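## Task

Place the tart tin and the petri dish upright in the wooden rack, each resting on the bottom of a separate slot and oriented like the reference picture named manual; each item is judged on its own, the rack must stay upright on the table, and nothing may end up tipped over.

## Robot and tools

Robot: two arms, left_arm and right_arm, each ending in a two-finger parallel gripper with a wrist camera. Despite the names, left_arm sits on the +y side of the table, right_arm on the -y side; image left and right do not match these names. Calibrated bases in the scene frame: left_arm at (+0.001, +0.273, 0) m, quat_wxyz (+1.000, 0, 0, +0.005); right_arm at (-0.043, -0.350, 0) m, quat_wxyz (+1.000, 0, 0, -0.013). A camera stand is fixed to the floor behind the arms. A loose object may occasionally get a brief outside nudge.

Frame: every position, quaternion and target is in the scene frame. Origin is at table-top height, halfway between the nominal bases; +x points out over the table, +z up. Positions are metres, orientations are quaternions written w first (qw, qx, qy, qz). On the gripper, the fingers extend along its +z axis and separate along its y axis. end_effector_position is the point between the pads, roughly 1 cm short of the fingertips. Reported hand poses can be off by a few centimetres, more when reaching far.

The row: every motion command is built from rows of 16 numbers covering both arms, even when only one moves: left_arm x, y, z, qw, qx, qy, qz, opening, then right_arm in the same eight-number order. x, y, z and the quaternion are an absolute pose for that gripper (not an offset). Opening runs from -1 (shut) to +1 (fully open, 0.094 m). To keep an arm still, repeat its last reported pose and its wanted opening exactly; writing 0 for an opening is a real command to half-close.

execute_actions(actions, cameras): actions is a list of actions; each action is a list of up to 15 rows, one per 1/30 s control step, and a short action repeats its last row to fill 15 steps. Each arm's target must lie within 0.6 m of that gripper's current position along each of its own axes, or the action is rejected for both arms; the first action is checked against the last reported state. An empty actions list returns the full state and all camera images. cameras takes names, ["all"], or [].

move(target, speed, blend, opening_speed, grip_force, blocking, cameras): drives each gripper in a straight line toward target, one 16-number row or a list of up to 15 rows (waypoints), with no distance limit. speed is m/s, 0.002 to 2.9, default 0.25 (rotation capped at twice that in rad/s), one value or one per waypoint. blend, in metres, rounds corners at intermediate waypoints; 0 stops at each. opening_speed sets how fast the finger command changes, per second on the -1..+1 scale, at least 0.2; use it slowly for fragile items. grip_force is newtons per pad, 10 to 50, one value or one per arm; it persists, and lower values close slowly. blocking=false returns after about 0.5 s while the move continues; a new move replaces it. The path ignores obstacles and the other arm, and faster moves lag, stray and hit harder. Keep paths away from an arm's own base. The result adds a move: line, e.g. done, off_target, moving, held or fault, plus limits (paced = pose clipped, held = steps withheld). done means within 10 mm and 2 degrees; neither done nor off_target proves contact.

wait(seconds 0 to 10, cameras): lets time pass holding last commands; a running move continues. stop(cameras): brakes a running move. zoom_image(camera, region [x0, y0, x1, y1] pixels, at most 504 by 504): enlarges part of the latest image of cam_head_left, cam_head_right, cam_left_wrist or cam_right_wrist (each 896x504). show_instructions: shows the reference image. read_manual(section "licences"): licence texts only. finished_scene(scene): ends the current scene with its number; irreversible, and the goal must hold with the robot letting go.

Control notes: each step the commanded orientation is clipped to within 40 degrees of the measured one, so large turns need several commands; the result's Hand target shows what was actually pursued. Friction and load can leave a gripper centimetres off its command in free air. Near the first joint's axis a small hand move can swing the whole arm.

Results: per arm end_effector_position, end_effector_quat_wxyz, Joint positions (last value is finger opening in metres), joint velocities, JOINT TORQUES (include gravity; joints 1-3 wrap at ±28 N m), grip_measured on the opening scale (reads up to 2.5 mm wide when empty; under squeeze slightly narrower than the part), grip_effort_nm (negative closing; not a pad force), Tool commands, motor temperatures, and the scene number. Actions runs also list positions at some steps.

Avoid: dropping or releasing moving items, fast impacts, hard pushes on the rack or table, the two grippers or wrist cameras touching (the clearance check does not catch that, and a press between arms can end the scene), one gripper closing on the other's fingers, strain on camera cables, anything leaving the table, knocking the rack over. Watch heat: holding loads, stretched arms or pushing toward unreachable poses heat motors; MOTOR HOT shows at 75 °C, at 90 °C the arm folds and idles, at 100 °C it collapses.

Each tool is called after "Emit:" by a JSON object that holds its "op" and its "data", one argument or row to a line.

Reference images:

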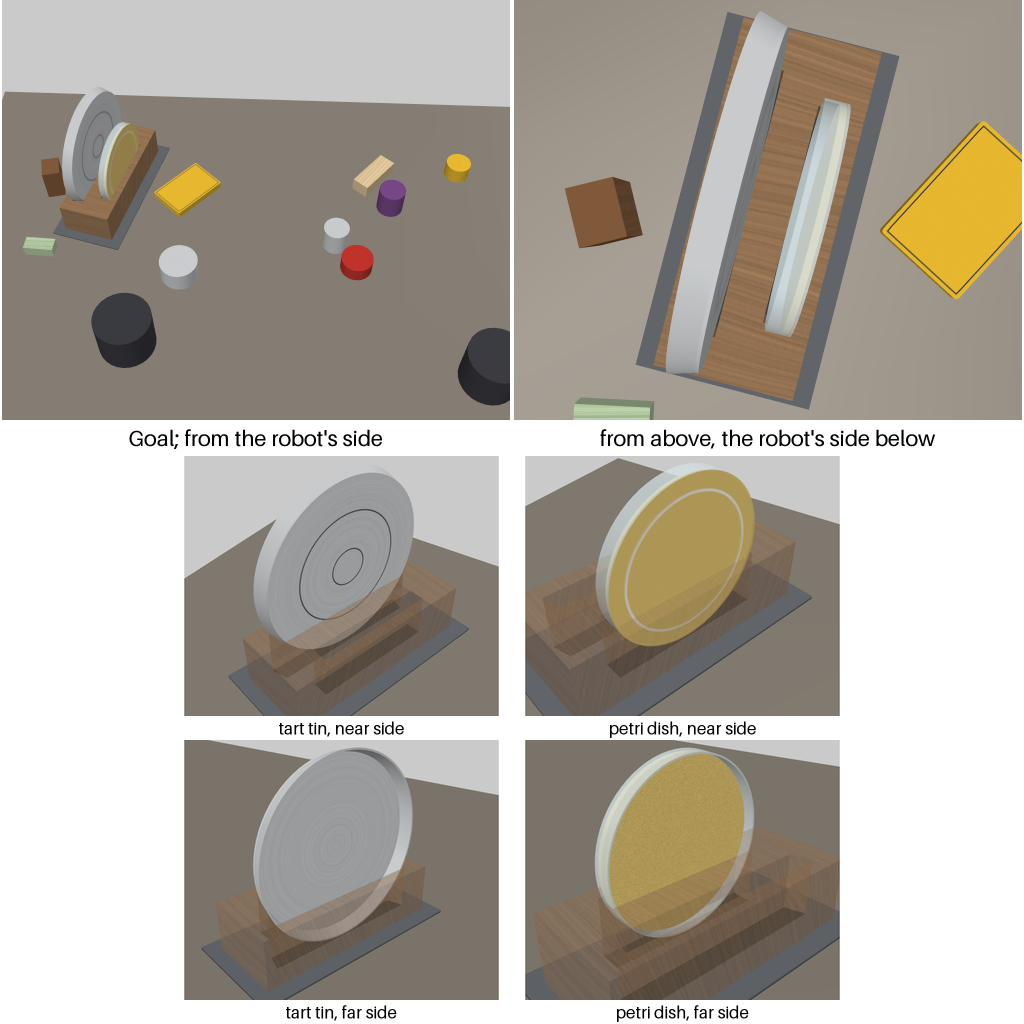

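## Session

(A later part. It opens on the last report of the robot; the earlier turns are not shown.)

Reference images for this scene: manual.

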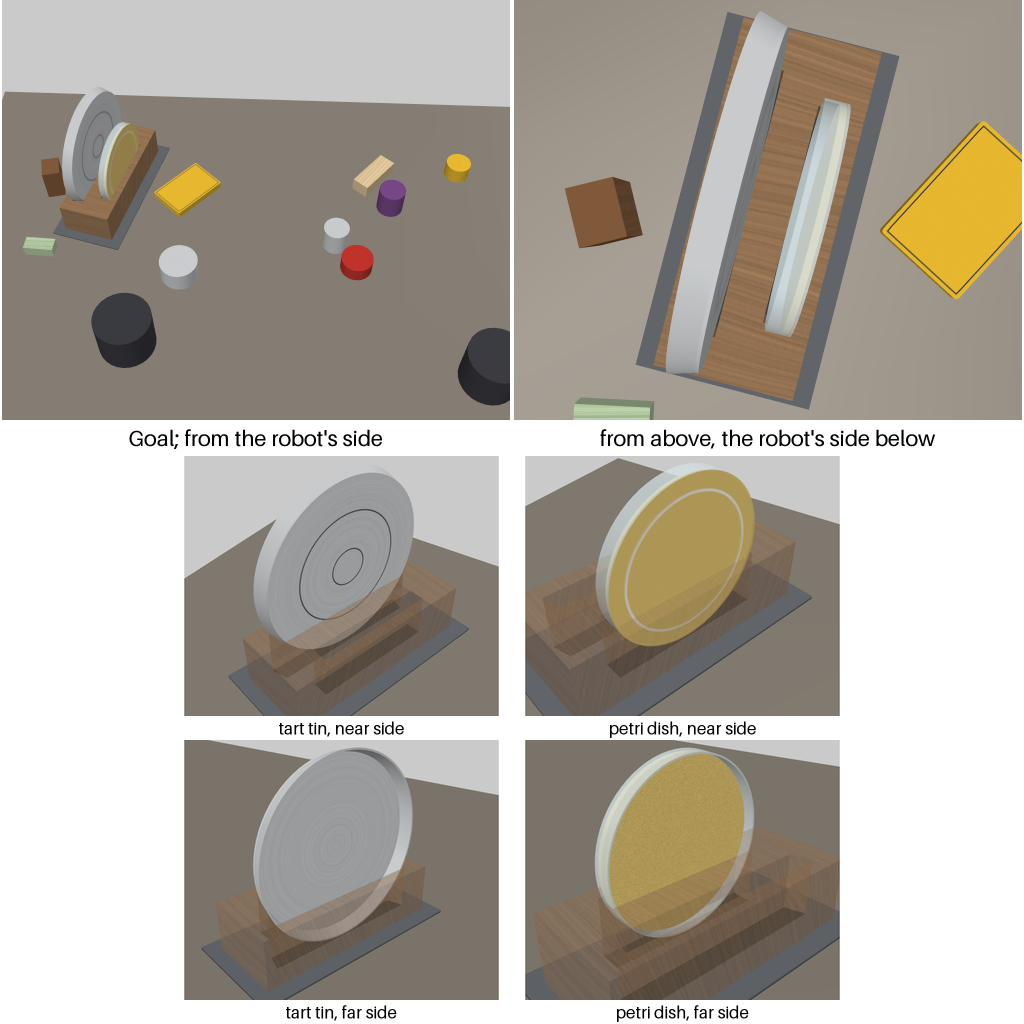

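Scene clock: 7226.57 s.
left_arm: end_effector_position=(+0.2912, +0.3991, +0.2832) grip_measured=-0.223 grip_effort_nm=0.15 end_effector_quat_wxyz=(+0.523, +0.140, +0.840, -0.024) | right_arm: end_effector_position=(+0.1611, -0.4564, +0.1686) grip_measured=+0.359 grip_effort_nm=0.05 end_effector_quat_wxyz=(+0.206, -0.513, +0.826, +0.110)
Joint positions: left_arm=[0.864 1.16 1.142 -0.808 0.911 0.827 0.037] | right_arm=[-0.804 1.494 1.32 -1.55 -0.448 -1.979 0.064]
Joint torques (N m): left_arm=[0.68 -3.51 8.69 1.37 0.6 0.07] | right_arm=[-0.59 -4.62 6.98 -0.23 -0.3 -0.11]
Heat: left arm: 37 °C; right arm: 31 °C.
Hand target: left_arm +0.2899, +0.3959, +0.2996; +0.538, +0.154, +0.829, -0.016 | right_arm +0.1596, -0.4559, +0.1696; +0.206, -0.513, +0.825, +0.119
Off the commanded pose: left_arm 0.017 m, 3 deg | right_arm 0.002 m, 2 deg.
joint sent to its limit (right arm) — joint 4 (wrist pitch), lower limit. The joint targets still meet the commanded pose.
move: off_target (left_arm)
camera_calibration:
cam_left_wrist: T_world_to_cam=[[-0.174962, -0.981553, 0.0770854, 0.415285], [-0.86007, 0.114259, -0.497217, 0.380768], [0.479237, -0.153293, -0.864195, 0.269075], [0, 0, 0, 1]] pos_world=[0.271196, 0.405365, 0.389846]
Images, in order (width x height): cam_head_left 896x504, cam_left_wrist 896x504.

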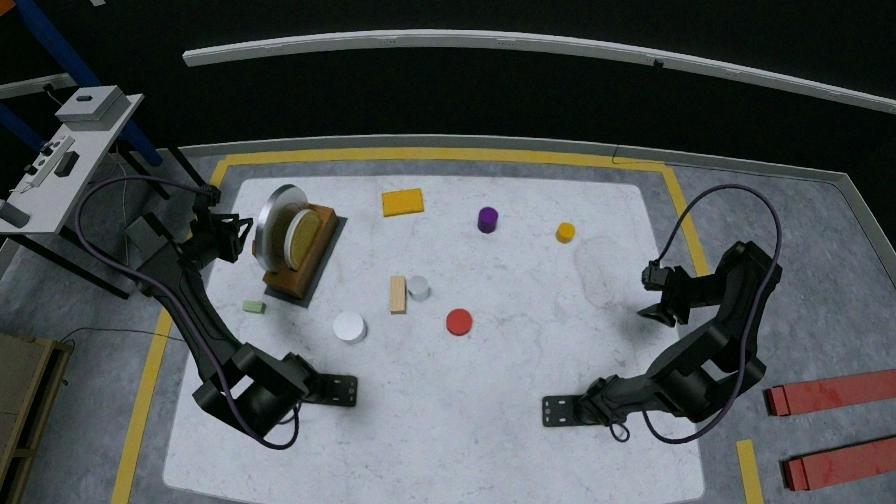

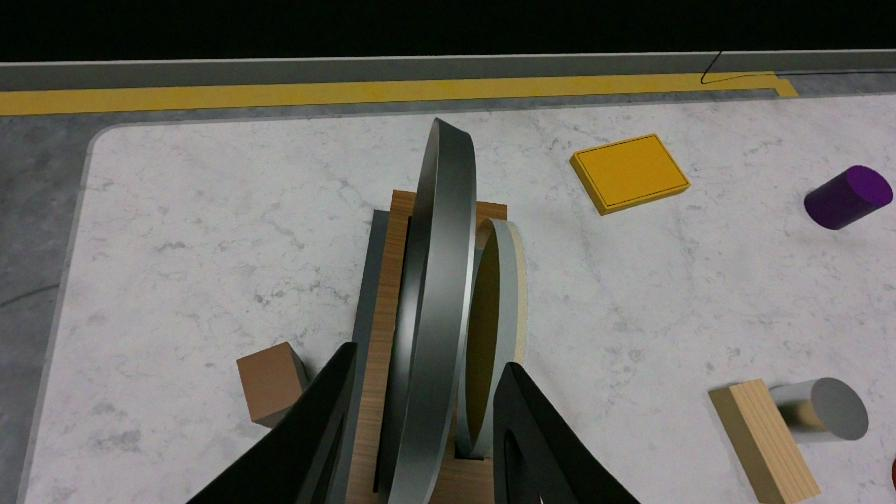

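Emit:
{"op": "move", "data": {
  "target": [0.262,0.404,0.370,0.5381,0.1544,0.8285,-0.0162,-0.22,0.1595,-0.456,0.17,0.2051,-0.5142,0.8228,0.1282,0.36],
  "speed": 0.12,
  "cameras": ["cam_head_left","cam_head_right","cam_left_wrist"]
}}

Emit:
{"op": "zoom_image", "data": {
  "camera": "cam_head_right",
  "region": [240, 170, 340, 300]
}}

Emit:
{"op": "zoom_image", "data": {
  "camera": "cam_left_wrist",
  "region": [300, 100, 560, 500]
}}

Scene clock: 7246.63 s.
left_arm: end_effector_position=(+0.2618, +0.4057, +0.3606) grip_measured=-0.223 grip_effort_nm=0.15 end_effector_quat_wxyz=(+0.528, +0.146, +0.837, -0.015) | right_arm: end_effector_position=(+0.1611, -0.4564, +0.1686) grip_measured=+0.359 grip_effort_nm=0.05 end_effector_quat_wxyz=(+0.206, -0.513, +0.826, +0.110)
Joint positions: left_arm=[1.002 1.251 1.546 -1.251 0.998 1.016 0.037] | right_arm=[-0.804 1.494 1.32 -1.55 -0.448 -1.979 0.064]
Joint torques (N m): left_arm=[0.69 -1.76 7.61 1.19 0.69 0.11] | right_arm=[-0.61 -4.63 6.95 -0.22 -0.29 -0.11]
Heat: left arm: 36 °C; right arm: 31 °C.
Hand target: left_arm +0.2619, +0.4040, +0.3699; +0.538, +0.154, +0.828, -0.015 | right_arm +0.1596, -0.4559, +0.1696; +0.206, -0.513, +0.825, +0.119
Off the commanded pose: left_arm 0.010 m, 2 deg | right_arm 0.002 m, 2 deg.
joint sent to its limit (right arm) — joint 4 (wrist pitch), lower limit. The joint targets still meet the commanded pose.
move: done
camera_calibration:
cam_left_wrist: T_world_to_cam=[[-0.177428, -0.982641, 0.0541808, 0.419988], [-0.852997, 0.126094, -0.506456, 0.389841], [0.490832, -0.136075, -0.860562, 0.339846], [0, 0, 0, 1]] pos_world=[0.240243, 0.409785, 0.46714]
Images, in order (width x height): cam_head_left 896x504, cam_head_right 896x504, cam_left_wrist 896x504.

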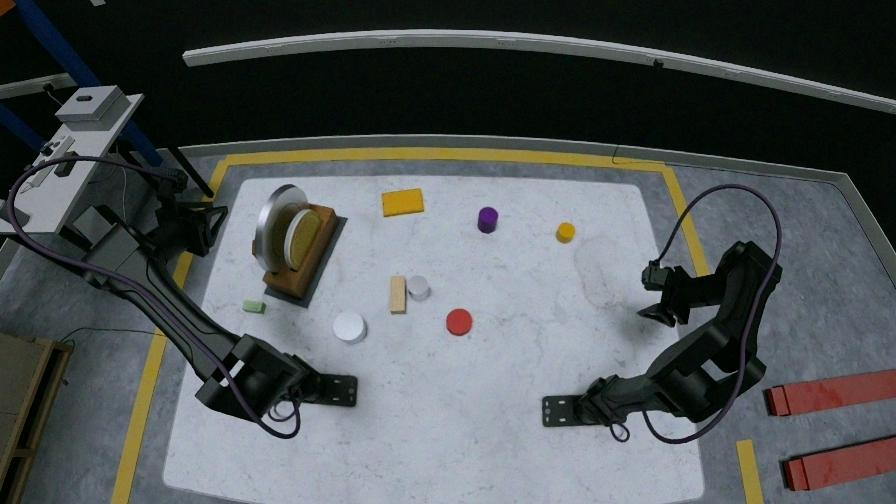

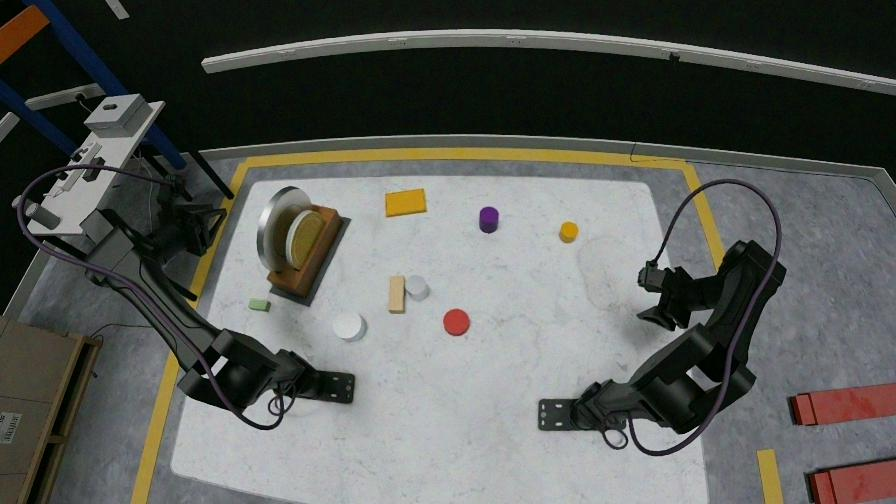

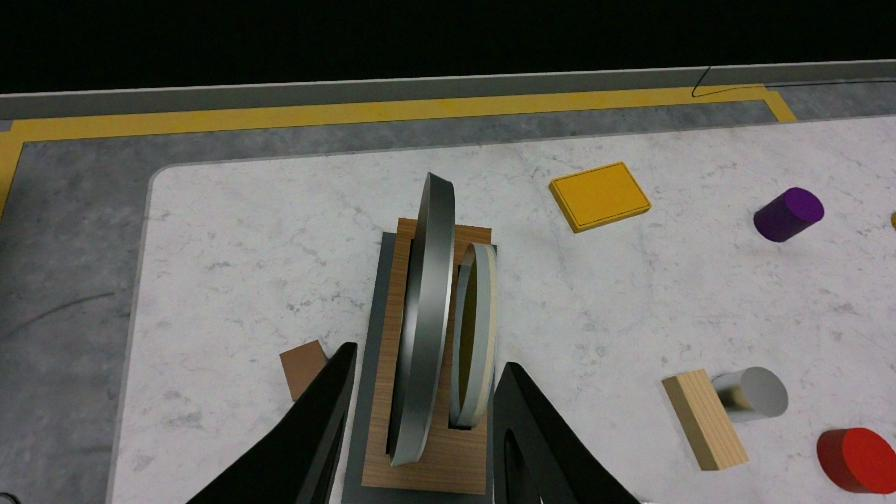

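Scaled by 3.877 from the camera's 896x504 image, which has a finer 1280x720 frame.

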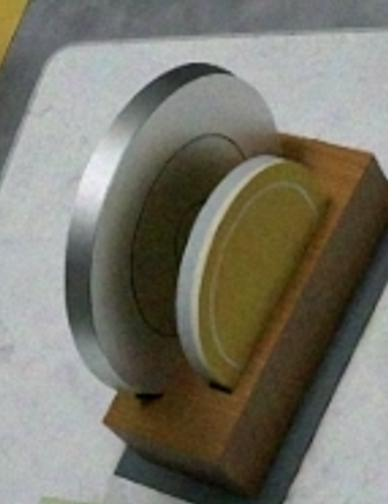

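Scaled by 1.260 from the camera's 896x504 image, which has a finer 1280x720 frame.

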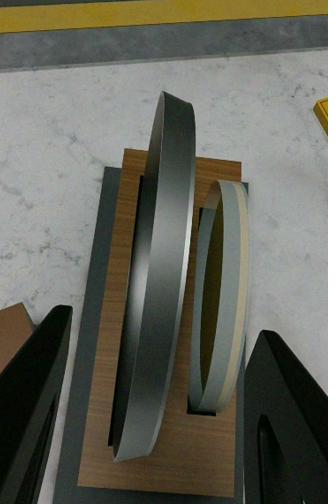

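Emit:
{"op": "finished_scene", "data": {
  "scene": 2
}}

The scene is finished: the task was done.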